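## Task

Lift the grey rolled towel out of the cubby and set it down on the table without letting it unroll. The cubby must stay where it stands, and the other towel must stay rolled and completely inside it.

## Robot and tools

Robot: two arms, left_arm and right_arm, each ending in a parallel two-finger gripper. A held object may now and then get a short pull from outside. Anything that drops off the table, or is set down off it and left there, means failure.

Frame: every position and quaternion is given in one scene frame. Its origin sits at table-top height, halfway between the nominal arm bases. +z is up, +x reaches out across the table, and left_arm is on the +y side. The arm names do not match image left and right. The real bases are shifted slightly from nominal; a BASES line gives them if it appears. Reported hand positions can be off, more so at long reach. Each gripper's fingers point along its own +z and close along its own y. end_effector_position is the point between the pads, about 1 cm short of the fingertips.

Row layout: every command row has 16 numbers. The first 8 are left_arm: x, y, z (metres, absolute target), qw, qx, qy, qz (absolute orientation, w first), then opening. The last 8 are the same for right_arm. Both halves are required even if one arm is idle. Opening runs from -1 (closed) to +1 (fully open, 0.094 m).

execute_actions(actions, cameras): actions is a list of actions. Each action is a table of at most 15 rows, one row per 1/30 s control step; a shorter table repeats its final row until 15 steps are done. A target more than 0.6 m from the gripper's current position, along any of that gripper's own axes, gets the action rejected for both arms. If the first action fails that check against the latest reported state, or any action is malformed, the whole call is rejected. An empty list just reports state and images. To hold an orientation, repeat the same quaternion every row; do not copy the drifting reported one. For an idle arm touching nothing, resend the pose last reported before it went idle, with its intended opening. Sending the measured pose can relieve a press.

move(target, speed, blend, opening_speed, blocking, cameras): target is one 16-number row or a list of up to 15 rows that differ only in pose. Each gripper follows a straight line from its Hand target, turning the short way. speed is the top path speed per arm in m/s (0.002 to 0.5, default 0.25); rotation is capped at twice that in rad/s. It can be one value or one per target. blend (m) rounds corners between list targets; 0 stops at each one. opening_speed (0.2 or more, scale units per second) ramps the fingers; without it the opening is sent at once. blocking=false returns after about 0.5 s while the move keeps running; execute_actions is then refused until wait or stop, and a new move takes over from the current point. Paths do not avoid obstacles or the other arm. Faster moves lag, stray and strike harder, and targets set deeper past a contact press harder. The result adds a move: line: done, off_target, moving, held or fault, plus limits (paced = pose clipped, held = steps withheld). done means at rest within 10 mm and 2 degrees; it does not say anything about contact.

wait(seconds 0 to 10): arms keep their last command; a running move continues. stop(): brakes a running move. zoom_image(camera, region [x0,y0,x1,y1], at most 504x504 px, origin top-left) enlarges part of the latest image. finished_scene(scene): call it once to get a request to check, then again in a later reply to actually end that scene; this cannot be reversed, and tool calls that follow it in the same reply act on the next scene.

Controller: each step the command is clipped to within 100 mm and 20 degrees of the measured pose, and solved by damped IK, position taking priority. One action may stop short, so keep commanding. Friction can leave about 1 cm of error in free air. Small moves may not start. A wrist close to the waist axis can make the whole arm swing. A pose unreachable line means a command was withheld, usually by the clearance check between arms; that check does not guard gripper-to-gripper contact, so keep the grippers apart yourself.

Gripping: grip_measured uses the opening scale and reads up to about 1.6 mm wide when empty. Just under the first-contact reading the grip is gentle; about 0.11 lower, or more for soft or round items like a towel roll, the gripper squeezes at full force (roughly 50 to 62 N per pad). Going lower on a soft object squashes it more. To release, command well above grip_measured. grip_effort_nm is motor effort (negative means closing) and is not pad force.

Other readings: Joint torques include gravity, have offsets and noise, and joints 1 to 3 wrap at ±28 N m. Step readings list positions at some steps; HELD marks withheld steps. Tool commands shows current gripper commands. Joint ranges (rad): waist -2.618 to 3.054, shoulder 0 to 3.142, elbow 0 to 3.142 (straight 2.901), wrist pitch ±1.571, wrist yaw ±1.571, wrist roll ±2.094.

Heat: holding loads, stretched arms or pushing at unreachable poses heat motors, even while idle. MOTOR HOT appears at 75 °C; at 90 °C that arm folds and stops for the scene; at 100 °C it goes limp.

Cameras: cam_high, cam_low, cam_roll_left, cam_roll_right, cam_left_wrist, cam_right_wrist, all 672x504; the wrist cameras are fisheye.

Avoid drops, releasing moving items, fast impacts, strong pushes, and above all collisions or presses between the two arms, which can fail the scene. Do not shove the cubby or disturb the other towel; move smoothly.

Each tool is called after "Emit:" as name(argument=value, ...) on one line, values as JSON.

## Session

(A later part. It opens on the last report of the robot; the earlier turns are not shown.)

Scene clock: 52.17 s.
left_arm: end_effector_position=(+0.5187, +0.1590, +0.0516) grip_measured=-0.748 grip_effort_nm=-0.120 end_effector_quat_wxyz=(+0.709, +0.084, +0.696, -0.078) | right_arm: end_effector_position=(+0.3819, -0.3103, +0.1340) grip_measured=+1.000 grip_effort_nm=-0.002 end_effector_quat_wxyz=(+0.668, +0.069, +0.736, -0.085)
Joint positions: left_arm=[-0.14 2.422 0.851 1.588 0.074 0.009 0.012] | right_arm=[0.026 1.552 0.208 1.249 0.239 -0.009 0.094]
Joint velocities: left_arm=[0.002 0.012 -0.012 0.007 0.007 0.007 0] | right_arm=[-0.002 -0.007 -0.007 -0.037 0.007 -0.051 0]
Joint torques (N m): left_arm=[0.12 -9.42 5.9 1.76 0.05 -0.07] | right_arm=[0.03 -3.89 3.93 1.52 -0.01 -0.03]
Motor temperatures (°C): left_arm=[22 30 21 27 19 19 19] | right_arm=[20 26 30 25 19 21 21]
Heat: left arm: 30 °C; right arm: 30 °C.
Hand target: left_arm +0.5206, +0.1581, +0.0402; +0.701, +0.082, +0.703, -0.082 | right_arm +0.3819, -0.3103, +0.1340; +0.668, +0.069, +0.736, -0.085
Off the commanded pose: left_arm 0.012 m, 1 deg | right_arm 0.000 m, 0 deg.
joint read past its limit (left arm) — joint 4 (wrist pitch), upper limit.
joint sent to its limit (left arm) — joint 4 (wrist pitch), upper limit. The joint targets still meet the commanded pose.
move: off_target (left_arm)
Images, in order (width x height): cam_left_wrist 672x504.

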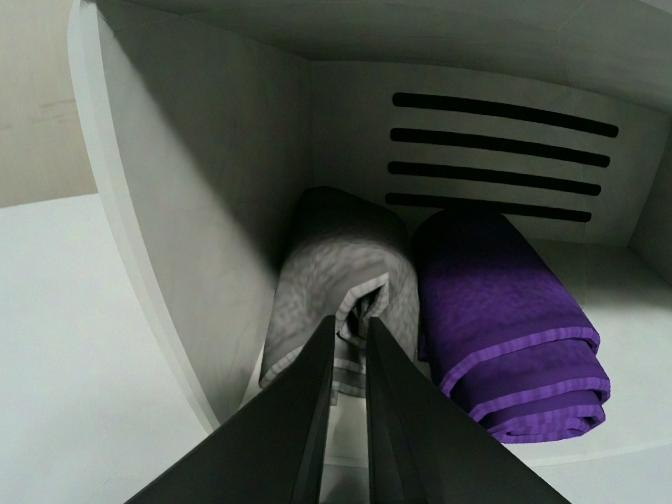

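Emit:
move(target=[[0.486, 0.166, 0.046, 0.7023, 0.0825, 0.7023, -0.0825, -0.85, 0.3819, -0.3103, 0.134, 0.668, 0.069, 0.736, -0.085, 1.0]], speed=0.03, cameras=["cam_left_wrist","cam_high"])

Emit:
zoom_image(camera="cam_left_wrist", region=[130, 180, 570, 474])

Emit:
zoom_image(camera="cam_high", region=[310, 120, 430, 240])

Scene clock: 54.60 s.
left_arm: end_effector_position=(+0.4881, +0.1628, +0.0385) grip_measured=-0.848 grip_effort_nm=-0.115 end_effector_quat_wxyz=(+0.680, +0.087, +0.724, -0.078) | right_arm: end_effector_position=(+0.3819, -0.3103, +0.1340) grip_measured=+1.000 grip_effort_nm=0.007 end_effector_quat_wxyz=(+0.668, +0.069, +0.736, -0.085)
Joint positions: left_arm=[-0.14 2.367 0.713 1.59 0.079 0.009 0.007] | right_arm=[0.026 1.552 0.208 1.249 0.239 -0.009 0.094]
Joint velocities: left_arm=[0.012 -0.012 -0.017 0.007 0.022 0.051 -0.001] | right_arm=[-0.012 0.007 -0.002 -0.051 0.081 -0.022 0]
Joint torques (N m): left_arm=[1.05 -13.82 2.32 1.75 0.11 -0.03] | right_arm=[0.03 -3.89 3.93 1.52 -0.02 -0.03]
Motor temperatures (°C): left_arm=[22 31 21 27 19 19 19] | right_arm=[20 26 30 26 19 21 21]
Heat: left arm: 31 °C; right arm: 30 °C.
Hand target: left_arm +0.4866, +0.1660, +0.0461; +0.682, +0.085, +0.722, -0.081 | right_arm +0.3819, -0.3103, +0.1340; +0.668, +0.069, +0.736, -0.085
Off the commanded pose: left_arm 0.008 m, 4 deg | right_arm 0.000 m, 0 deg.
joint read past its limit (left arm) — joint 4 (wrist pitch), upper limit.
joint sent to its limit (left arm) — joint 4 (wrist pitch), upper limit. The joint targets are off in orientation, not in position.
move: off_target (left_arm)
Images, in order (width x height): cam_high 672x504, cam_left_wrist 672x504.

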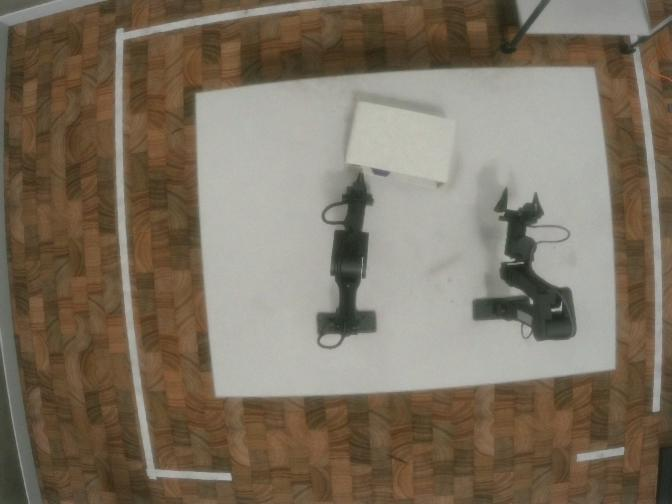

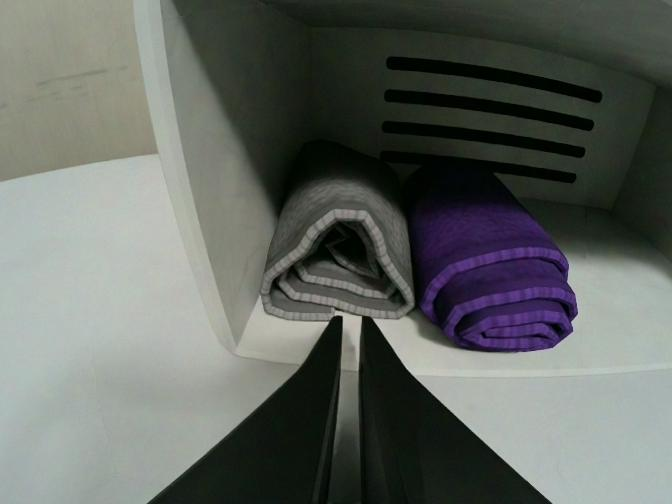

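Scaled by 1.145 from the camera's 672x504 image, which has a finer 960x720 frame.

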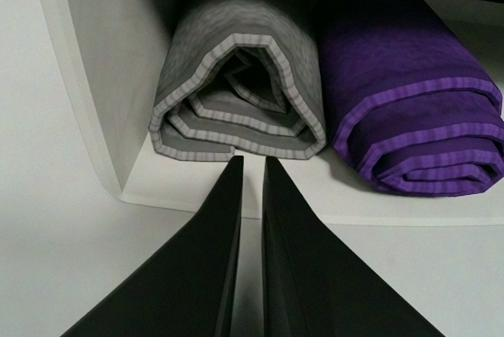

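Scaled by 4.200 from the camera's 672x504 image, which has a finer 960x720 frame.

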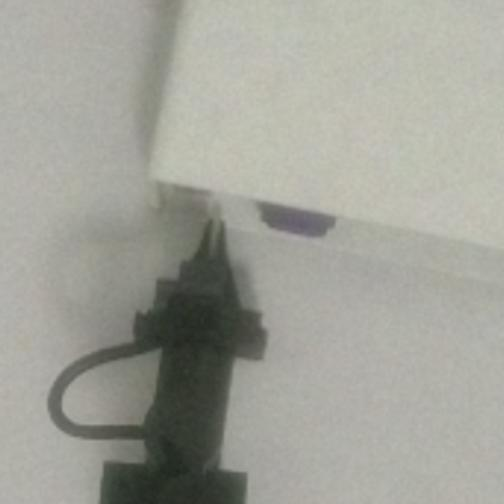

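Emit:
move(target=[[0.480, 0.164, 0.060, 0.7023, 0.0825, 0.7023, -0.0825, 0.15, 0.3819, -0.3103, 0.134, 0.668, 0.069, 0.736, -0.085, 1.0],[0.5285, 0.1555, 0.060, 0.7023, 0.0825, 0.7023, -0.0825, 0.15, 0.3819, -0.3103, 0.134, 0.668, 0.069, 0.736, -0.085, 1.0]], speed=0.06, cameras=["cam_left_wrist","cam_high"])

Emit:
zoom_image(camera="cam_left_wrist", region=[130, 210, 570, 504])

Emit:
zoom_image(camera="cam_high", region=[310, 120, 430, 240])

Scene clock: 57.97 s.
left_arm: end_effector_position=(+0.5243, +0.1572, +0.0769) grip_measured=+0.148 grip_effort_nm=0.100 end_effector_quat_wxyz=(+0.716, +0.085, +0.688, -0.080) | right_arm: end_effector_position=(+0.3819, -0.3103, +0.1340) grip_measured=+1.000 grip_effort_nm=-0.002 end_effector_quat_wxyz=(+0.668, +0.069, +0.736, -0.085)
Joint positions: left_arm=[-0.14 2.348 0.857 1.53 0.079 0.009 0.054] | right_arm=[0.026 1.552 0.208 1.249 0.239 -0.009 0.094]
Joint velocities: left_arm=[0.007 0.007 -0.017 0.007 0.007 -0.007 0] | right_arm=[0.007 -0.022 -0.022 -0.037 0.066 0.022 0]
Joint torques (N m): left_arm=[-0.32 -9.07 6.71 1.51 -0.07 -0.06] | right_arm=[0.03 -3.88 3.93 1.53 -0.01 -0.03]
Motor temperatures (°C): left_arm=[22 31 21 27 19 19 19] | right_arm=[20 26 30 26 19 21 21]
Heat: left arm: 31 °C; right arm: 30 °C.
Hand target: left_arm +0.5273, +0.1555, +0.0600; +0.702, +0.083, +0.702, -0.082 | right_arm +0.3819, -0.3103, +0.1340; +0.668, +0.069, +0.736, -0.085
Off the commanded pose: left_arm 0.017 m, 2 deg | right_arm 0.000 m, 0 deg.
move: off_target (left_arm)
Images, in order (width x height): cam_high 672x504, cam_left_wrist 672x504.

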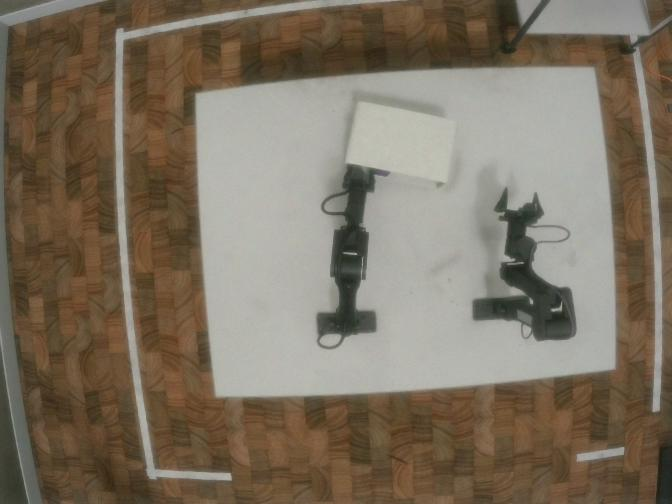

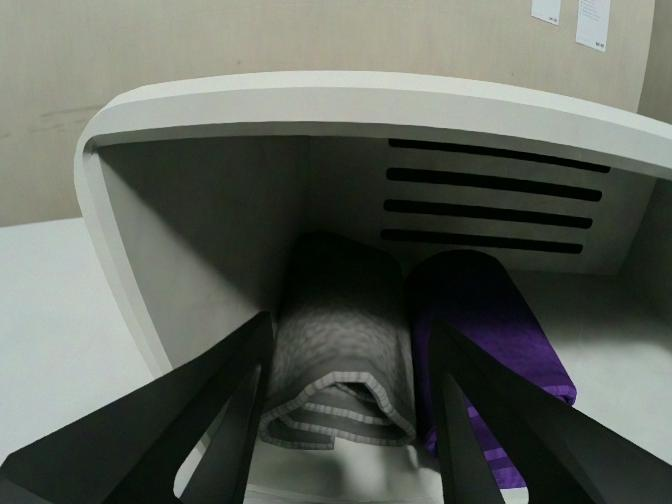

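Scaled by 1.145 from the camera's 672x504 image, which has a finer 960x720 frame.

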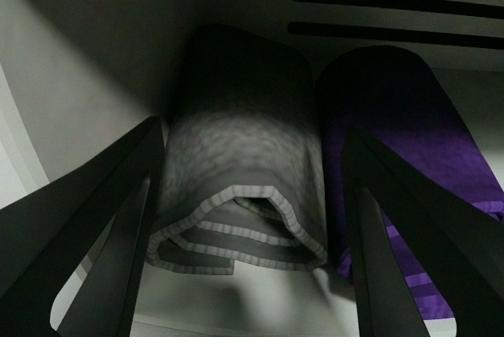

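Scaled by 4.200 from the camera's 672x504 image, which has a finer 960x720 frame.

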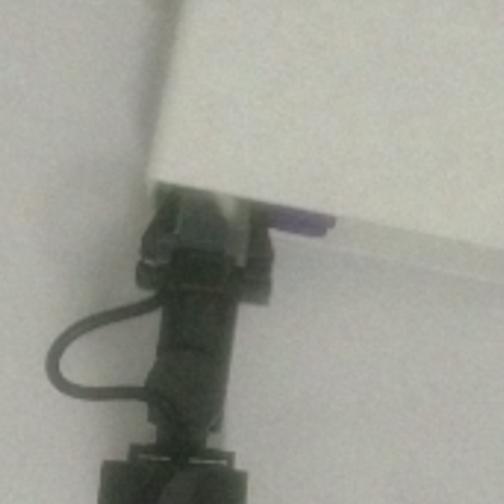

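Emit:
move(target=[[0.5285, 0.157, 0.032, 0.7023, 0.0825, 0.7023, -0.0825, 0.15, 0.3819, -0.3103, 0.134, 0.668, 0.069, 0.736, -0.085, 1.0]], speed=0.05, cameras=["cam_left_wrist","cam_high"])

Emit:
zoom_image(camera="cam_left_wrist", region=[130, 210, 570, 504])

Emit:
zoom_image(camera="cam_high", region=[310, 120, 430, 240])

Scene clock: 59.60 s.
left_arm: end_effector_position=(+0.5262, +0.1569, +0.0446) grip_measured=+0.148 grip_effort_nm=0.100 end_effector_quat_wxyz=(+0.709, +0.085, +0.696, -0.080) | right_arm: end_effector_position=(+0.3819, -0.3103, +0.1340) grip_measured=+1.000 grip_effort_nm=0.002 end_effector_quat_wxyz=(+0.668, +0.069, +0.736, -0.085)
Joint positions: left_arm=[-0.14 2.459 0.894 1.582 0.079 0.009 0.054] | right_arm=[0.026 1.552 0.208 1.249 0.239 -0.009 0.094]
Joint velocities: left_arm=[0.002 -0.007 0.002 0.007 0.066 -0.081 0.001] | right_arm=[0.002 -0.007 -0.027 -0.007 0.022 -0.066 0]
Joint torques (N m): left_arm=[0.16 -9.44 6.01 1.84 0 -0.07] | right_arm=[0.02 -3.89 3.92 1.52 -0.02 -0.03]
Motor temperatures (°C): left_arm=[22 31 21 28 19 19 19] | right_arm=[20 26 30 26 19 21 21]
Heat: left arm: 31 °C; right arm: 30 °C.
Hand target: left_arm +0.5279, +0.1571, +0.0322; +0.702, +0.082, +0.702, -0.083 | right_arm +0.3819, -0.3103, +0.1340; +0.668, +0.069, +0.736, -0.085
Off the commanded pose: left_arm 0.013 m, 1 deg | right_arm 0.000 m, 0 deg.
move: off_target (left_arm)
Images, in order (width x height): cam_high 672x504, cam_left_wrist 672x504.

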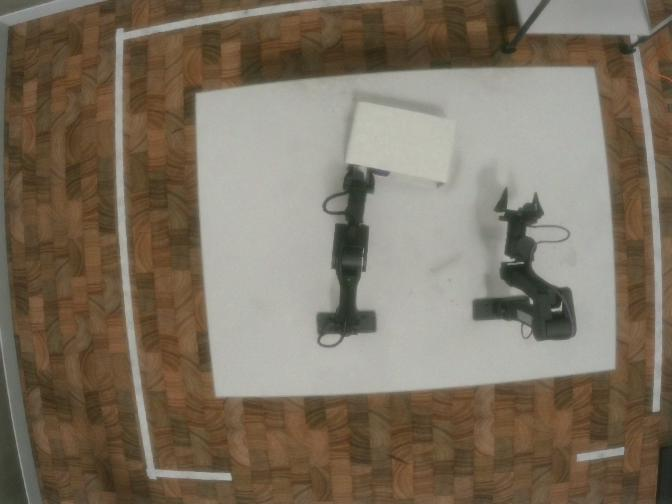

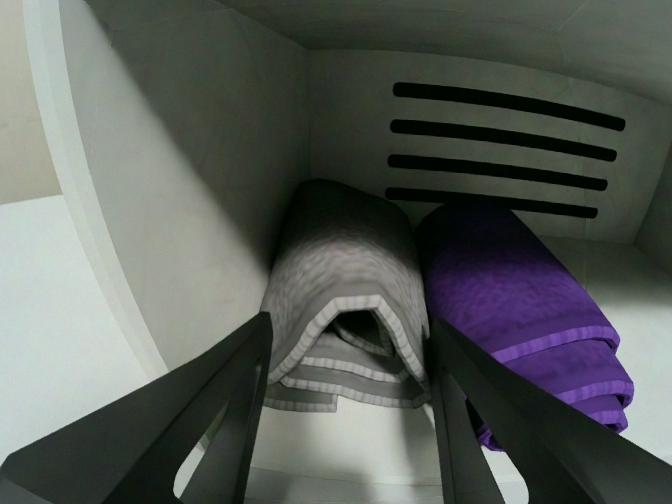

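Scaled by 1.145 from the camera's 672x504 image, which has a finer 960x720 frame.

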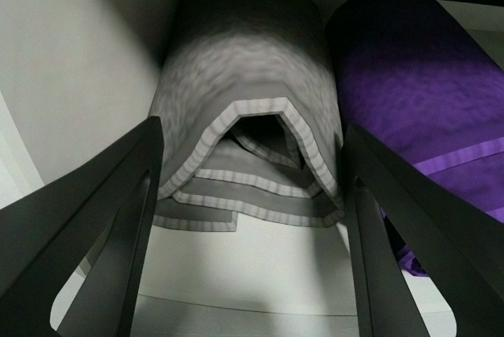

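Scaled by 4.200 from the camera's 672x504 image, which has a finer 960x720 frame.

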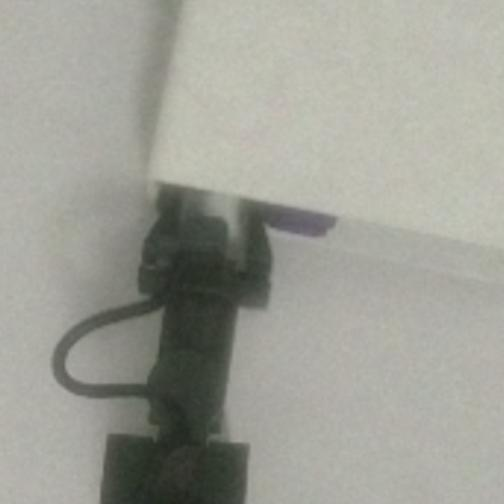

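Emit:
move(target=[[0.5285, 0.157, 0.030, 0.7023, 0.0825, 0.7023, -0.0825, -0.1, 0.3819, -0.3103, 0.134, 0.668, 0.069, 0.736, -0.085, 1.0]], opening_speed=0.5, cameras=[])

Emit:
move(target=[[0.5405, 0.153, 0.025, 0.7023, 0.0825, 0.7023, -0.0825, -0.1, 0.3819, -0.3103, 0.134, 0.668, 0.069, 0.736, -0.085, 1.0]], speed=0.04, cameras=["cam_left_wrist","cam_high"])

Emit:
zoom_image(camera="cam_left_wrist", region=[130, 210, 570, 504])

Emit:
zoom_image(camera="cam_high", region=[310, 120, 430, 240])

Scene clock: 60.87 s.
left_arm: end_effector_position=(+0.5259, +0.1569, +0.0442) grip_measured=-0.098 grip_effort_nm=-0.120 end_effector_quat_wxyz=(+0.709, +0.085, +0.695, -0.080) | right_arm: end_effector_position=(+0.3819, -0.3103, +0.1340) grip_measured=+1.000 grip_effort_nm=-0.002 end_effector_quat_wxyz=(+0.668, +0.069, +0.736, -0.085)
Joint positions: left_arm=[-0.14 2.463 0.894 1.588 0.079 0.008 0.042] | right_arm=[0.026 1.552 0.208 1.249 0.239 -0.009 0.094]
Joint velocities: left_arm=[-0.007 -0.002 -0.022 -0.051 0.007 -0.007 0] | right_arm=[0.007 0.002 -0.017 0.037 -0.007 0.037 0]
Joint torques (N m): left_arm=[0.16 -9.1 6.17 1.76 0 -0.06] | right_arm=[0.01 -3.89 3.92 1.52 -0.01 -0.03]
Motor temperatures (°C): left_arm=[22 31 21 28 19 19 19] | right_arm=[20 26 30 26 19 21 21]
Heat: left arm: 31 °C; right arm: 30 °C.
Hand target: left_arm +0.5279, +0.1571, +0.0301; +0.701, +0.083, +0.704, -0.082 | right_arm +0.3819, -0.3103, +0.1340; +0.668, +0.069, +0.736, -0.085
Off the commanded pose: left_arm 0.014 m, 1 deg | right_arm 0.000 m, 0 deg.
joint read past its limit (left arm) — joint 4 (wrist pitch), upper limit.
joint sent to its limit (left arm) — joint 4 (wrist pitch), upper limit. The joint targets still meet the commanded pose.
move: off_target (left_arm)
No camera images: "cameras" was empty.

Scene clock: 61.63 s.
left_arm: end_effector_position=(+0.5382, +0.1550, +0.0469) grip_measured=-0.098 grip_effort_nm=-0.115 end_effector_quat_wxyz=(+0.720, +0.084, +0.684, -0.080) | right_arm: end_effector_position=(+0.3819, -0.3103, +0.1340) grip_measured=+1.000 grip_effort_nm=-0.002 end_effector_quat_wxyz=(+0.668, +0.069, +0.736, -0.085)
Joint positions: left_arm=[-0.14 2.495 0.957 1.588 0.079 0.008 0.042] | right_arm=[0.026 1.552 0.208 1.249 0.239 -0.009 0.094]
Joint velocities: left_arm=[-0.002 0.012 -0.017 0.022 0.007 -0.022 0] | right_arm=[0.002 -0.007 -0.007 0.081 -0.022 0.066 0]
Joint torques (N m): left_arm=[-0.43 -9.51 6.13 1.48 -0.08 -0.06] | right_arm=[0.06 -3.88 3.92 1.52 -0.01 -0.03]
Motor temperatures (°C): left_arm=[22 31 21 28 19 19 19] | right_arm=[20 26 30 26 19 21 21]
Heat: left arm: 31 °C; right arm: 30 °C.
Hand target: left_arm +0.5392, +0.1532, +0.0255; +0.702, +0.082, +0.702, -0.083 | right_arm +0.3819, -0.3103, +0.1340; +0.668, +0.069, +0.736, -0.085
Off the commanded pose: left_arm 0.022 m, 3 deg | right_arm 0.000 m, 0 deg.
joint read past its limit (left arm) — joint 4 (wrist pitch), upper limit.
move: off_target (left_arm)
Images, in order (width x height): cam_high 672x504, cam_left_wrist 672x504.

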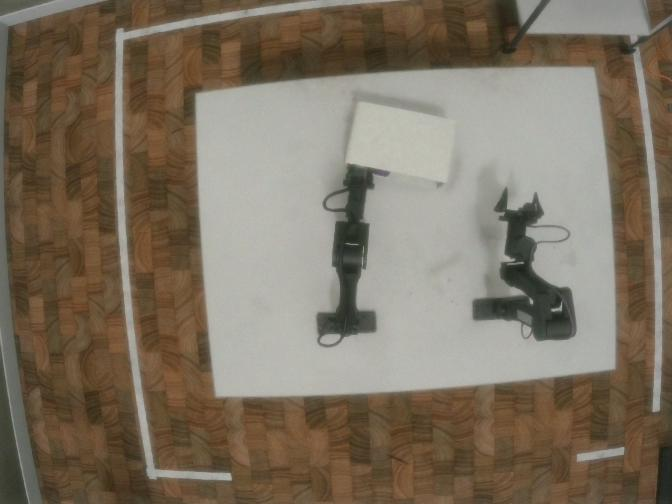

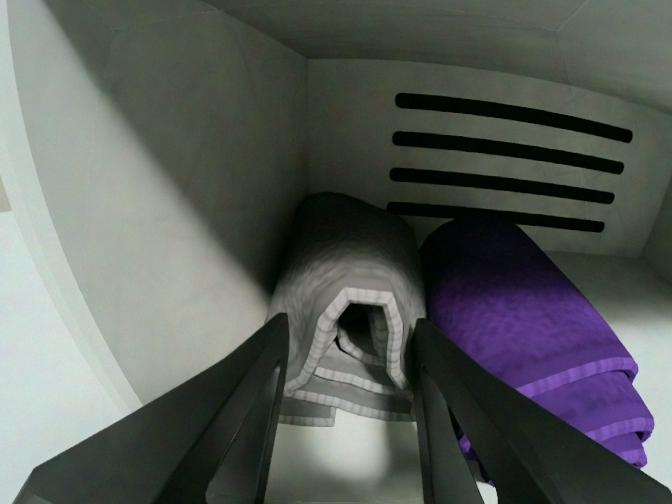

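Scaled by 1.145 from the camera's 672x504 image, which has a finer 960x720 frame.

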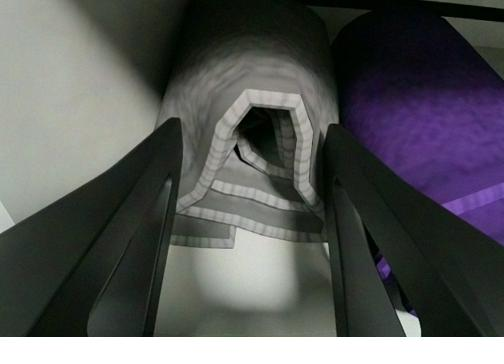

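Scaled by 4.200 from the camera's 672x504 image, which has a finer 960x720 frame.

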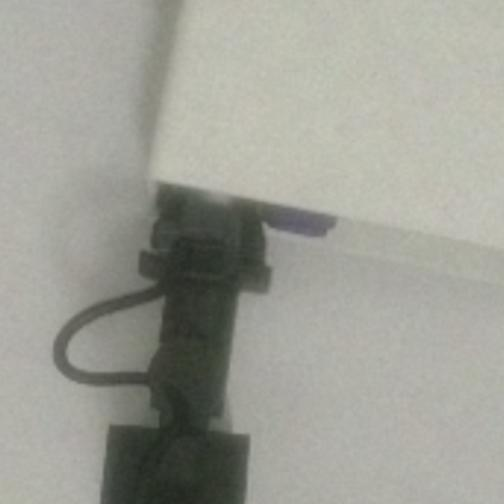

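Emit:
move(target=[[0.5405, 0.153, 0.033, 0.7023, 0.0825, 0.7023, -0.0825, -1.0, 0.3819, -0.3103, 0.134, 0.668, 0.069, 0.736, -0.085, 1.0]], opening_speed=0.5, cameras=["cam_left_wrist"])

Emit:
zoom_image(camera="cam_left_wrist", region=[130, 210, 570, 504])

Scene clock: 64.13 s.
left_arm: end_effector_position=(+0.5382, +0.1550, +0.0463) grip_measured=-0.988 grip_effort_nm=-0.657 end_effector_quat_wxyz=(+0.719, +0.084, +0.685, -0.080) | right_arm: end_effector_position=(+0.3819, -0.3103, +0.1340) grip_measured=+1.000 grip_effort_nm=-0.002 end_effector_quat_wxyz=(+0.668, +0.069, +0.736, -0.085)
Joint positions: left_arm=[-0.14 2.495 0.957 1.586 0.079 0.008 0.001] | right_arm=[0.026 1.552 0.208 1.249 0.239 -0.009 0.094]
Joint velocities: left_arm=[-0.022 0.007 0.007 0.037 0.007 -0.051 0] | right_arm=[-0.007 0.012 -0.017 -0.051 -0.022 -0.007 0]
Joint torques (N m): left_arm=[-0.42 -11.97 5.35 1.27 -0.08 -0.06] | right_arm=[0.03 -3.88 3.92 1.52 -0.02 -0.03]
Motor temperatures (°C): left_arm=[22 31 21 27 19 19 19] | right_arm=[20 26 30 26 19 21 21]
Heat: left arm: 31 °C; right arm: 30 °C.
Hand target: left_arm +0.5399, +0.1531, +0.0331; +0.702, +0.082, +0.702, -0.083 | right_arm +0.3819, -0.3103, +0.1340; +0.668, +0.069, +0.736, -0.085
Off the commanded pose: left_arm 0.014 m, 3 deg | right_arm 0.000 m, 0 deg.
joint read past its limit (left arm) — joint 4 (wrist pitch), upper limit.
move: off_target (left_arm)
Images, in order (width x height): cam_left_wrist 672x504.

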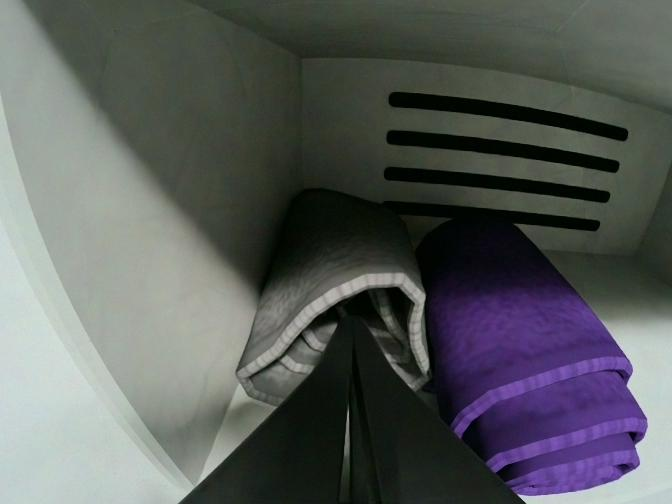

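Scaled by 1.145 from the camera's 672x504 image, which has a finer 960x720 frame.

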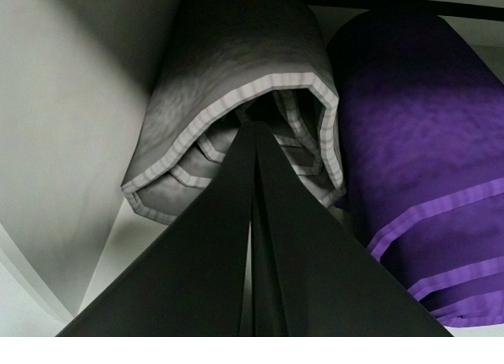

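Emit:
move(target=[[0.490, 0.164, 0.055, 0.7023, 0.0825, 0.7023, -0.0825, -1.0, 0.3819, -0.3103, 0.134, 0.668, 0.069, 0.736, -0.085, 1.0],[0.475, 0.166, 0.065, 0.7023, 0.0825, 0.7023, -0.0825, 0.0, 0.3819, -0.3103, 0.134, 0.668, 0.069, 0.736, -0.085, 1.0]], speed=0.06, opening_speed=0.5, cameras=["cam_left_wrist","cam_high"])

Emit:
zoom_image(camera="cam_left_wrist", region=[200, 100, 600, 400])

Emit:
zoom_image(camera="cam_high", region=[310, 120, 430, 240])

every target must give the same left_gripper/opening; nothing of the call was run
Scene clock: 65.80 s.
left_arm: end_effector_position=(+0.5382, +0.1550, +0.0463) grip_measured=-0.988 grip_effort_nm=-0.662 end_effector_quat_wxyz=(+0.719, +0.084, +0.685, -0.080) | right_arm: end_effector_position=(+0.3819, -0.3103, +0.1340) grip_measured=+1.000 grip_effort_nm=-0.002 end_effector_quat_wxyz=(+0.668, +0.069, +0.736, -0.085)
Joint positions: left_arm=[-0.14 2.495 0.957 1.586 0.079 0.008 0.001] | right_arm=[0.026 1.552 0.208 1.249 0.239 -0.009 0.094]
Joint velocities: left_arm=[0.002 -0.002 0.012 -0.037 -0.081 -0.095 0] | right_arm=[-0.007 -0.002 -0.012 -0.037 0.037 -0.037 0]
Joint torques (N m): left_arm=[-0.42 -12 5.35 1.27 -0.07 -0.06] | right_arm=[0.05 -3.89 3.92 1.52 -0.02 -0.03]
Motor temperatures (°C): left_arm=[22 31 21 27 19 19 19] | right_arm=[20 26 30 26 19 21 21]
Heat: left arm: 31 °C; right arm: 30 °C.
Hand target: left_arm +0.5399, +0.1531, +0.0331; +0.702, +0.082, +0.702, -0.083 | right_arm +0.3819, -0.3103, +0.1340; +0.668, +0.069, +0.736, -0.085
Tool commands: left_gripper/opening=-1.0 right_gripper/opening=+1.0
Off the commanded pose: left_arm 0.014 m, 3 deg | right_arm 0.000 m, 0 deg.
joint read past its limit (left arm) — joint 4 (wrist pitch), upper limit.

Scaled by 1.260 from the camera's 672x504 image, which has a finer 960x720 frame.

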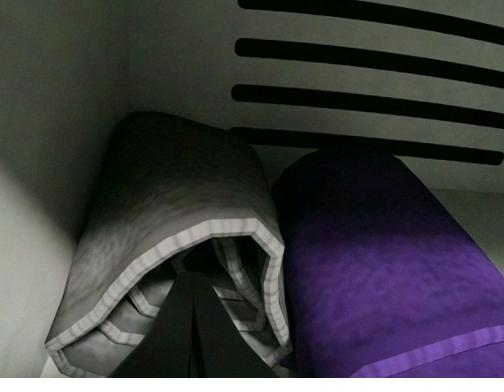

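This scene's latest camera images include none from cam_high. They are from: cam_left_wrist. cam_high's image comes with the result of a call that names it in "cameras".

Emit:
move(target=[0.470,0.168,0.062,0.7023,0.0825,0.7023,-0.0825,-1,0.3819,-0.3103,0.134,0.668,0.069,0.736,-0.085,1], speed=0.06, cameras=["cam_high","cam_left_wrist"])

Scene clock: 69.43 s.
left_arm: end_effector_position=(+0.4728, +0.1649, +0.0564) grip_measured=-0.988 grip_effort_nm=-0.657 end_effector_quat_wxyz=(+0.682, +0.087, +0.722, -0.080) | right_arm: end_effector_position=(+0.3819, -0.3103, +0.1340) grip_measured=+1.000 grip_effort_nm=0.002 end_effector_quat_wxyz=(+0.668, +0.069, +0.736, -0.085)
Joint positions: left_arm=[-0.14 2.278 0.631 1.59 0.081 0.008 0.001] | right_arm=[0.026 1.552 0.208 1.249 0.239 -0.009 0.094]
Joint velocities: left_arm=[0.007 -0.002 0.017 0.022 -0.037 -0.022 0] | right_arm=[0.002 -0.002 0.007 -0.066 -0.007 -0.051 0]
Joint torques (N m): left_arm=[0.98 -12.92 2.35 1.74 0.09 -0.02] | right_arm=[0.03 -3.89 3.92 1.52 -0.01 -0.03]
Motor temperatures (°C): left_arm=[22 32 21 27 19 19 19] | right_arm=[20 26 30 26 19 21 21]
Heat: left arm: 32 °C; right arm: 30 °C.
Hand target: left_arm +0.4707, +0.1682, +0.0624; +0.683, +0.085, +0.721, -0.081 | right_arm +0.3819, -0.3103, +0.1340; +0.668, +0.069, +0.736, -0.085
Off the commanded pose: left_arm 0.007 m, 3 deg | right_arm 0.000 m, 0 deg.
joint read past its limit (left arm) — joint 4 (wrist pitch), upper limit.
joint sent to its limit (left arm) — joint 4 (wrist pitch), upper limit. The joint targets are off in orientation, not in position.
move: off_target (left_arm)
Images, in order (width x height): cam_high 672x504, cam_left_wrist 672x504.

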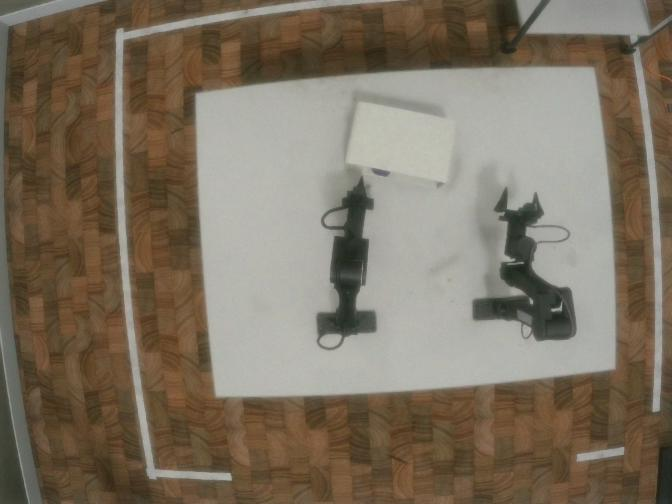

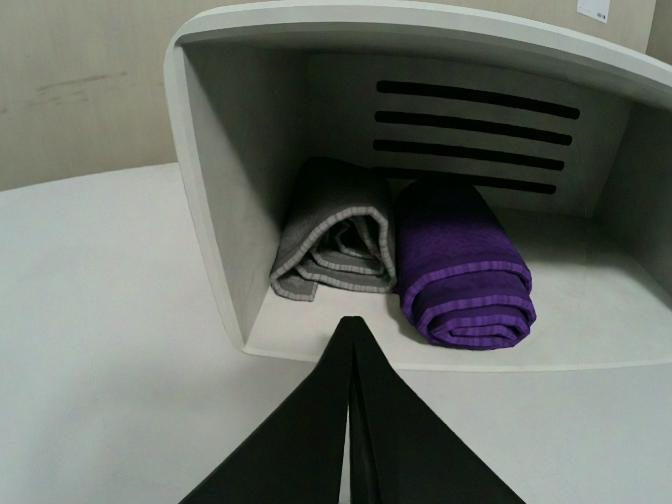

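Emit:
zoom_image(camera="cam_left_wrist", region=[230, 140, 430, 330])

Emit:
zoom_image(camera="cam_high", region=[310, 90, 470, 210])

Scaled by 2.520 from the camera's 672x504 image, which has a finer 960x720 frame.

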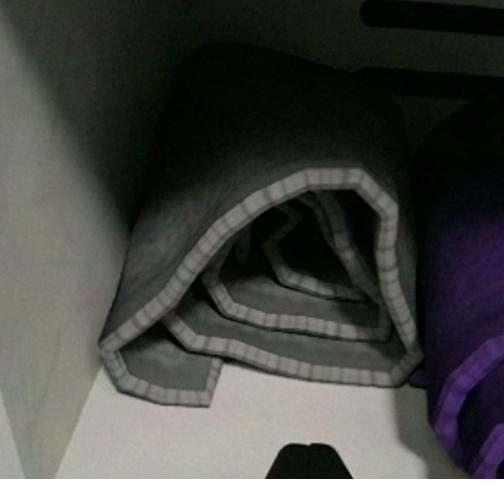

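Scaled by 3.150 from the camera's 672x504 image, which has a finer 960x720 frame.

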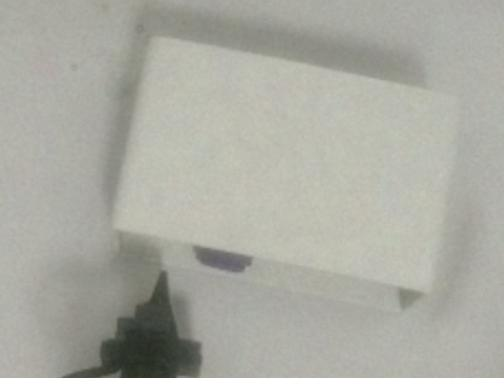

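Emit:
move(target=[0.462,0.137,0.036,0.7023,0.0825,0.7023,-0.0825,-1,0.3819,-0.3103,0.134,0.668,0.069,0.736,-0.085,1], speed=0.08, cameras=["cam_left_wrist"])

Scene clock: 77.00 s.
left_arm: end_effector_position=(+0.4671, +0.1365, +0.0564) grip_measured=-0.988 grip_effort_nm=-0.652 end_effector_quat_wxyz=(+0.682, +0.090, +0.721, -0.080) | right_arm: end_effector_position=(+0.3819, -0.3103, +0.1340) grip_measured=+1.000 grip_effort_nm=0.002 end_effector_quat_wxyz=(+0.668, +0.069, +0.736, -0.085)
Joint positions: left_arm=[-0.233 2.278 0.631 1.59 -0.007 0.008 0.001] | right_arm=[0.026 1.552 0.208 1.249 0.239 -0.009 0.094]
Joint velocities: left_arm=[-0.002 -0.002 -0.007 -0.007 -0.007 -0.007 0.001] | right_arm=[0.007 -0.007 -0.027 0.022 0.007 0.022 0]
Joint torques (N m): left_arm=[-0.75 -7.62 2.81 1.74 -0.13 -0.07] | right_arm=[0.02 -3.9 3.92 1.52 -0.02 -0.03]
Motor temperatures (°C): left_arm=[22 32 21 27 19 19 19] | right_arm=[20 26 30 26 19 21 21]
Heat: left arm: 32 °C; right arm: 30 °C.
Hand target: left_arm +0.4618, +0.1371, +0.0367; +0.663, +0.087, +0.739, -0.078 | right_arm +0.3819, -0.3103, +0.1340; +0.668, +0.069, +0.736, -0.085
Off the commanded pose: left_arm 0.021 m, 3 deg | right_arm 0.000 m, 0 deg.
joint read past its limit (left arm) — joint 4 (wrist pitch), upper limit.
joint sent to its limit (left arm) — joint 4 (wrist pitch), upper limit. The joint targets are off in orientation, not in position.
move: off_target (left_arm)
Images, in order (width x height): cam_left_wrist 672x504.

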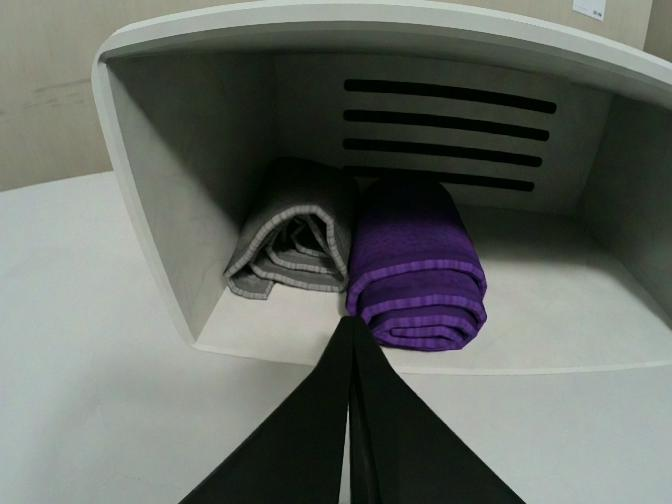

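Emit:
move(target=[[0.48,0.137,0.034,0.7023,0.0825,0.7023,-0.0825,-1,0.3819,-0.3103,0.134,0.668,0.069,0.736,-0.085,1],[0.538,0.1225,0.03,0.7023,0.0825,0.7023,-0.0825,-1,0.3819,-0.3103,0.134,0.668,0.069,0.736,-0.085,1]], speed=0.06, cameras=["cam_left_wrist"])

Scene clock: 80.00 s.
left_arm: end_effector_position=(+0.5338, +0.1197, +0.0494) grip_measured=-0.988 grip_effort_nm=-0.662 end_effector_quat_wxyz=(+0.717, +0.085, +0.686, -0.084) | right_arm: end_effector_position=(+0.3819, -0.3103, +0.1340) grip_measured=+1.000 grip_effort_nm=-0.007 end_effector_quat_wxyz=(+0.668, +0.069, +0.736, -0.085)
Joint positions: left_arm=[-0.233 2.482 0.963 1.562 -0.008 0.008 0.001] | right_arm=[0.026 1.552 0.208 1.249 0.239 -0.009 0.094]
Joint velocities: left_arm=[-0.002 -0.012 -0.007 0.051 0.022 -0.051 0] | right_arm=[-0.017 0.002 0.002 -0.051 0.022 0.007 0]
Joint torques (N m): left_arm=[0.62 -9.72 6.39 1.51 -0.02 -0.05] | right_arm=[0.03 -3.89 3.92 1.52 -0.02 -0.03]
Motor temperatures (°C): left_arm=[22 32 21 27 19 19 19] | right_arm=[20 26 30 26 19 21 21]
Heat: left arm: 32 °C; right arm: 30 °C.
Hand target: left_arm +0.5364, +0.1224, +0.0301; +0.702, +0.083, +0.702, -0.082 | right_arm +0.3819, -0.3103, +0.1340; +0.668, +0.069, +0.736, -0.085
Off the commanded pose: left_arm 0.020 m, 3 deg | right_arm 0.000 m, 0 deg.
move: off_target (left_arm)
Images, in order (width x height): cam_left_wrist 672x504.

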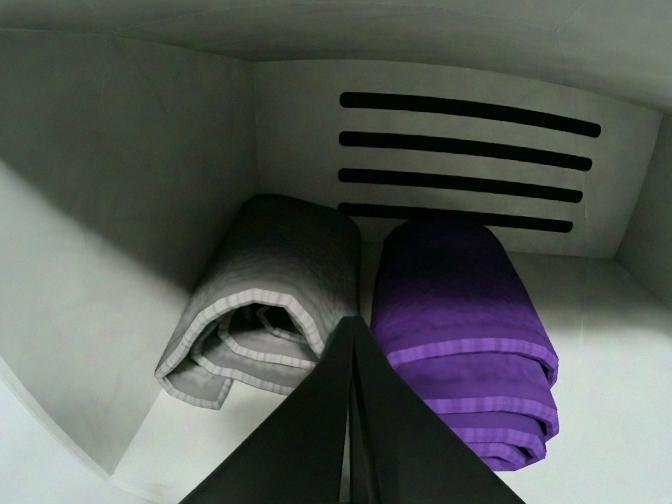

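Emit:
move(target=[[0.533,0.101,0.036,0.7023,0.0825,0.7023,-0.0825,-1,0.3819,-0.3103,0.134,0.668,0.069,0.736,-0.085,1]], speed=0.06, cameras=["cam_left_wrist"])

Scene clock: 81.73 s.
left_arm: end_effector_position=(+0.5293, +0.1027, +0.0454) grip_measured=-0.988 grip_effort_nm=-0.652 end_effector_quat_wxyz=(+0.712, +0.086, +0.692, -0.084) | right_arm: end_effector_position=(+0.3819, -0.3103, +0.1340) grip_measured=+1.000 grip_effort_nm=-0.002 end_effector_quat_wxyz=(+0.668, +0.069, +0.736, -0.085)
Joint positions: left_arm=[-0.28 2.482 0.963 1.546 -0.054 0.008 0.001] | right_arm=[0.026 1.552 0.208 1.249 0.239 -0.009 0.094]
Joint velocities: left_arm=[-0.002 -0.027 -0.017 -0.037 -0.007 0.037 0.001] | right_arm=[-0.012 0.017 0.007 0.037 -0.022 -0.066 0]
Joint torques (N m): left_arm=[-0.42 -11.51 6.41 1.47 -0.21 -0.06] | right_arm=[0.03 -3.89 3.93 1.52 -0.02 -0.03]
Motor temperatures (°C): left_arm=[22 32 21 27 19 19 19] | right_arm=[20 26 30 26 19 21 21]
Heat: left arm: 32 °C; right arm: 30 °C.
Hand target: left_arm +0.5325, +0.1014, +0.0361; +0.702, +0.082, +0.702, -0.083 | right_arm +0.3819, -0.3103, +0.1340; +0.668, +0.069, +0.736, -0.085
Off the commanded pose: left_arm 0.010 m, 2 deg | right_arm 0.000 m, 0 deg.
move: done
Images, in order (width x height): cam_left_wrist 672x504.

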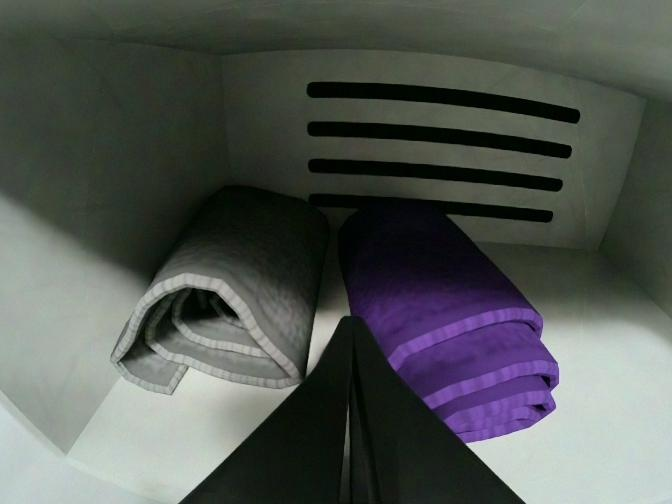

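Emit:
move(target=[[0.489,0.112,0.030,0.7023,0.0825,0.7023,-0.0825,-1,0.3819,-0.3103,0.134,0.668,0.069,0.736,-0.085,1],[0.486,0.138,0.034,0.7023,0.0825,0.7023,-0.0825,-1,0.3819,-0.3103,0.134,0.668,0.069,0.736,-0.085,1]], speed=0.1, cameras=["cam_left_wrist"])

Emit:
move(target=[[0.486,0.139,0.034,0.7023,0.0825,0.7023,-0.0825,-0.2,0.3819,-0.3103,0.134,0.668,0.069,0.736,-0.085,1]], speed=0.1, cameras=["cam_left_wrist"])

Scene clock: 83.83 s.
left_arm: end_effector_position=(+0.4918, +0.1354, +0.0390) grip_measured=-0.988 grip_effort_nm=-0.657 end_effector_quat_wxyz=(+0.686, +0.084, +0.718, -0.076) | right_arm: end_effector_position=(+0.3819, -0.3103, +0.1340) grip_measured=+1.000 grip_effort_nm=0.002 end_effector_quat_wxyz=(+0.668, +0.069, +0.736, -0.085)
Joint positions: left_arm=[-0.224 2.39 0.754 1.59 -0.012 0.006 0.001] | right_arm=[0.026 1.552 0.208 1.249 0.239 -0.009 0.094]
Joint velocities: left_arm=[0.007 -0.007 -0.007 0.007 0.007 0.007 0] | right_arm=[0.007 -0.002 0.002 0.081 -0.022 0.051 0]
Joint torques (N m): left_arm=[0.7 -12.18 1.76 1.75 0.12 -0.05] | right_arm=[0.03 -3.89 3.92 1.52 -0.02 -0.03]
Motor temperatures (°C): left_arm=[22 32 21 27 19 19 19] | right_arm=[20 26 30 26 19 21 21]
Heat: left arm: 32 °C; right arm: 30 °C.
Hand target: left_arm +0.4867, +0.1378, +0.0345; +0.678, +0.084, +0.726, -0.080 | right_arm +0.3819, -0.3103, +0.1340; +0.668, +0.069, +0.736, -0.085
Off the commanded pose: left_arm 0.008 m, 3 deg | right_arm 0.000 m, 0 deg.
joint read past its limit (left arm) — joint 4 (wrist pitch), upper limit.
joint sent to its limit (left arm) — joint 4 (wrist pitch), upper limit. The joint targets are off in orientation, not in position.
move: off_target (left_arm)
Images, in order (width x height): cam_left_wrist 672x504.

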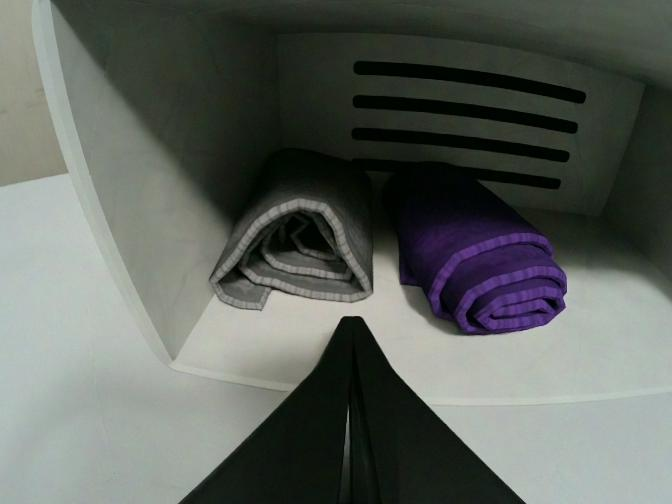

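Scene clock: 84.53 s.
left_arm: end_effector_position=(+0.4918, +0.1356, +0.0390) grip_measured=-0.202 grip_effort_nm=0.110 end_effector_quat_wxyz=(+0.686, +0.084, +0.718, -0.077) | right_arm: end_effector_position=(+0.3819, -0.3103, +0.1340) grip_measured=+1.000 grip_effort_nm=0.002 end_effector_quat_wxyz=(+0.668, +0.069, +0.736, -0.085)
Joint positions: left_arm=[-0.224 2.39 0.754 1.59 -0.011 0.005 0.037] | right_arm=[0.026 1.552 0.208 1.249 0.239 -0.009 0.094]
Joint velocities: left_arm=[0.007 -0.022 -0.007 -0.022 -0.066 -0.022 0] | right_arm=[-0.002 -0.002 0.012 -0.022 -0.066 0.007 0]
Joint torques (N m): left_arm=[0.91 -12.23 1.58 1.74 0.14 -0.03] | right_arm=[0.03 -3.89 3.9 1.52 -0.02 -0.03]
Motor temperatures (°C): left_arm=[22 32 21 27 19 19 19] | right_arm=[20 26 30 27 19 21 21]
Heat: left arm: 32 °C; right arm: 30 °C.
Hand target: left_arm +0.4865, +0.1389, +0.0343; +0.677, +0.085, +0.726, -0.079 | right_arm +0.3819, -0.3103, +0.1340; +0.668, +0.069, +0.736, -0.085
Off the commanded pose: left_arm 0.008 m, 3 deg | right_arm 0.000 m, 0 deg.
joint read past its limit (left arm) — joint 4 (wrist pitch), upper limit.
joint sent to its limit (left arm) — joint 4 (wrist pitch), upper limit. The joint targets are off in orientation, not in position.
move: off_target (left_arm)
Images, in order (width x height): cam_left_wrist 672x504.

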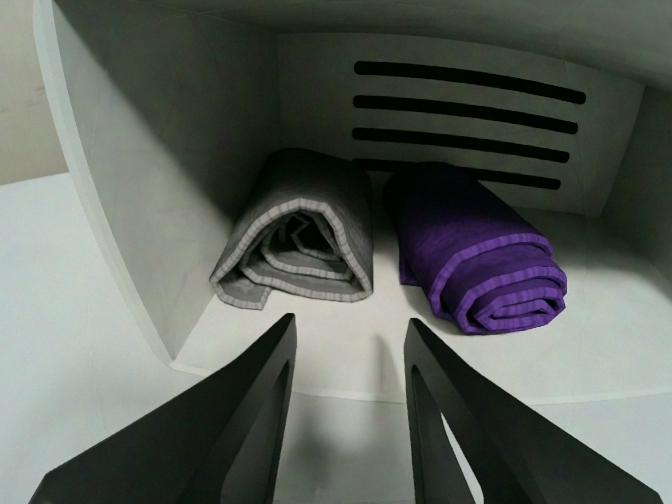

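Emit:
move(target=[[0.49,0.140,0.056,0.7023,0.0825,0.7023,-0.0825,-0.2,0.3819,-0.3103,0.134,0.668,0.069,0.736,-0.085,1]], speed=0.1, cameras=["cam_left_wrist"])

Scene clock: 86.33 s.
left_arm: end_effector_position=(+0.4918, +0.1372, +0.0488) grip_measured=-0.202 grip_effort_nm=0.100 end_effector_quat_wxyz=(+0.692, +0.085, +0.712, -0.079) | right_arm: end_effector_position=(+0.3819, -0.3103, +0.1340) grip_measured=+1.000 grip_effort_nm=0.002 end_effector_quat_wxyz=(+0.668, +0.069, +0.736, -0.085)
Joint positions: left_arm=[-0.217 2.365 0.745 1.59 -0.001 0.005 0.037] | right_arm=[0.026 1.552 0.208 1.249 0.239 -0.009 0.094]
Joint velocities: left_arm=[-0.002 -0.017 0.007 -0.037 0.066 -0.022 -0.001] | right_arm=[0.012 -0.022 -0.017 0.007 -0.066 -0.037 0]
Joint torques (N m): left_arm=[0.9 -13.89 2.58 1.74 0.1 -0.02] | right_arm=[0.03 -3.89 3.92 1.52 -0.01 -0.03]
Motor temperatures (°C): left_arm=[22 32 21 27 19 19 19] | right_arm=[20 26 30 27 19 21 21]
Heat: left arm: 32 °C; right arm: 30 °C.
Hand target: left_arm +0.4904, +0.1399, +0.0559; +0.694, +0.084, +0.711, -0.081 | right_arm +0.3819, -0.3103, +0.1340; +0.668, +0.069, +0.736, -0.085
Off the commanded pose: left_arm 0.008 m, 2 deg | right_arm 0.000 m, 0 deg.
joint read past its limit (left arm) — joint 4 (wrist pitch), upper limit.
joint sent to its limit (left arm) — joint 4 (wrist pitch), upper limit. The joint targets still meet the commanded pose.
move: done
Images, in order (width x height): cam_left_wrist 672x504.

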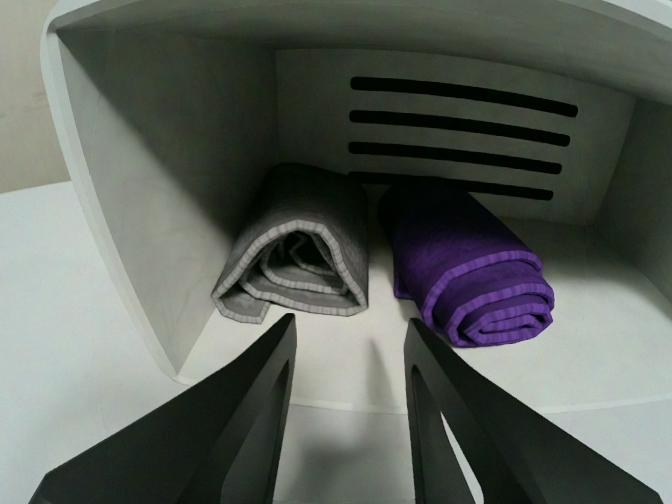

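Emit:
move(target=[[0.518,0.1335,0.044,0.7023,0.0825,0.7023,-0.0825,-0.2,0.3819,-0.3103,0.134,0.668,0.069,0.736,-0.085,1]], speed=0.06, cameras=["cam_left_wrist"])

Scene clock: 87.73 s.
left_arm: end_effector_position=(+0.5143, +0.1318, +0.0587) grip_measured=-0.202 grip_effort_nm=0.095 end_effector_quat_wxyz=(+0.713, +0.082, +0.691, -0.081) | right_arm: end_effector_position=(+0.3819, -0.3103, +0.1340) grip_measured=+1.000 grip_effort_nm=0.002 end_effector_quat_wxyz=(+0.668, +0.069, +0.736, -0.085)
Joint positions: left_arm=[-0.217 2.409 0.851 1.59 -0.001 0.005 0.037] | right_arm=[0.026 1.552 0.208 1.249 0.239 -0.009 0.094]
Joint velocities: left_arm=[-0.002 -0.002 -0.012 0.007 -0.037 0.007 0] | right_arm=[-0.002 0.007 -0.002 0.022 0.037 0.007 0]
Joint torques (N m): left_arm=[0.83 -9.37 6.12 1.59 0.11 -0.03] | right_arm=[0.02 -3.9 3.92 1.52 -0.02 -0.03]
Motor temperatures (°C): left_arm=[22 32 21 28 19 19 19] | right_arm=[20 26 30 27 19 21 21]
Heat: left arm: 32 °C; right arm: 30 °C.
Hand target: left_arm +0.5174, +0.1335, +0.0442; +0.702, +0.082, +0.702, -0.082 | right_arm +0.3819, -0.3103, +0.1340; +0.668, +0.069, +0.736, -0.085
Off the commanded pose: left_arm 0.015 m, 2 deg | right_arm 0.000 m, 0 deg.
joint read past its limit (left arm) — joint 4 (wrist pitch), upper limit.
move: off_target (left_arm)
Images, in order (width x height): cam_left_wrist 672x504.

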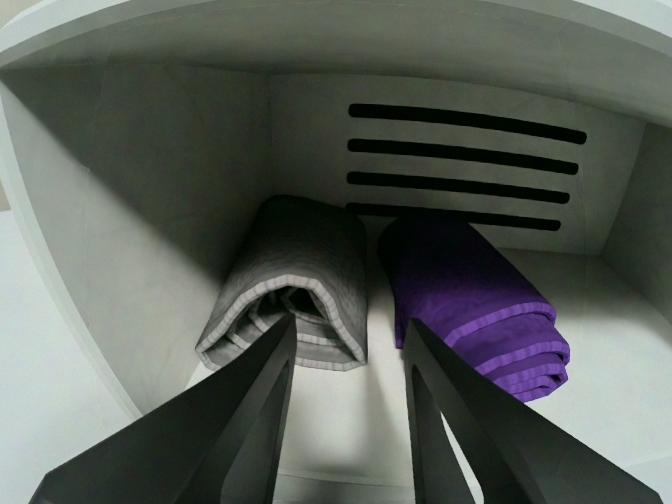

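Emit:
move(target=[[0.518,0.132,0.045,0.7023,0.0825,0.7023,-0.0825,-0.35,0.3819,-0.3103,0.134,0.668,0.069,0.736,-0.085,1],[0.550,0.1225,0.044,0.7023,0.0825,0.7023,-0.0825,-0.35,0.3819,-0.3103,0.134,0.668,0.069,0.736,-0.085,1]], speed=0.04, cameras=["cam_left_wrist"])

Scene clock: 89.77 s.
left_arm: end_effector_position=(+0.5451, +0.1246, +0.0691) grip_measured=-0.348 grip_effort_nm=-0.115 end_effector_quat_wxyz=(+0.725, +0.081, +0.679, -0.082) | right_arm: end_effector_position=(+0.3819, -0.3103, +0.1340) grip_measured=+1.000 grip_effort_nm=0.002 end_effector_quat_wxyz=(+0.668, +0.069, +0.736, -0.085)
Joint positions: left_arm=[-0.217 2.44 0.993 1.511 -0.001 0.005 0.031] | right_arm=[0.026 1.552 0.208 1.249 0.239 -0.009 0.094]
Joint velocities: left_arm=[0.002 -0.002 0.007 -0.022 -0.066 -0.066 0] | right_arm=[-0.002 -0.007 0.007 -0.037 -0.007 0.051 0]
Joint torques (N m): left_arm=[-0.18 -9.69 7.1 1.27 -0.01 -0.04] | right_arm=[0.02 -3.89 3.92 1.52 -0.01 -0.03]
Motor temperatures (°C): left_arm=[22 32 21 28 19 19 19] | right_arm=[20 26 30 27 19 21 21]
Heat: left arm: 32 °C; right arm: 30 °C.
Hand target: left_arm +0.5478, +0.1228, +0.0442; +0.702, +0.082, +0.702, -0.083 | right_arm +0.3819, -0.3103, +0.1340; +0.668, +0.069, +0.736, -0.085
Off the commanded pose: left_arm 0.026 m, 4 deg | right_arm 0.000 m, 0 deg.
move: off_target (left_arm)
Images, in order (width x height): cam_left_wrist 672x504.

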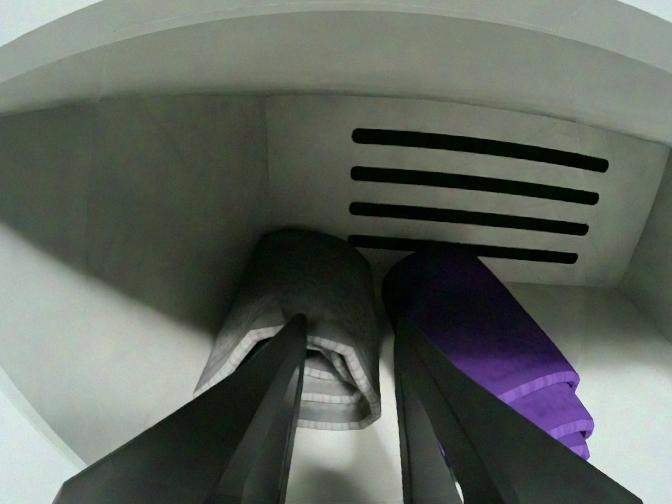

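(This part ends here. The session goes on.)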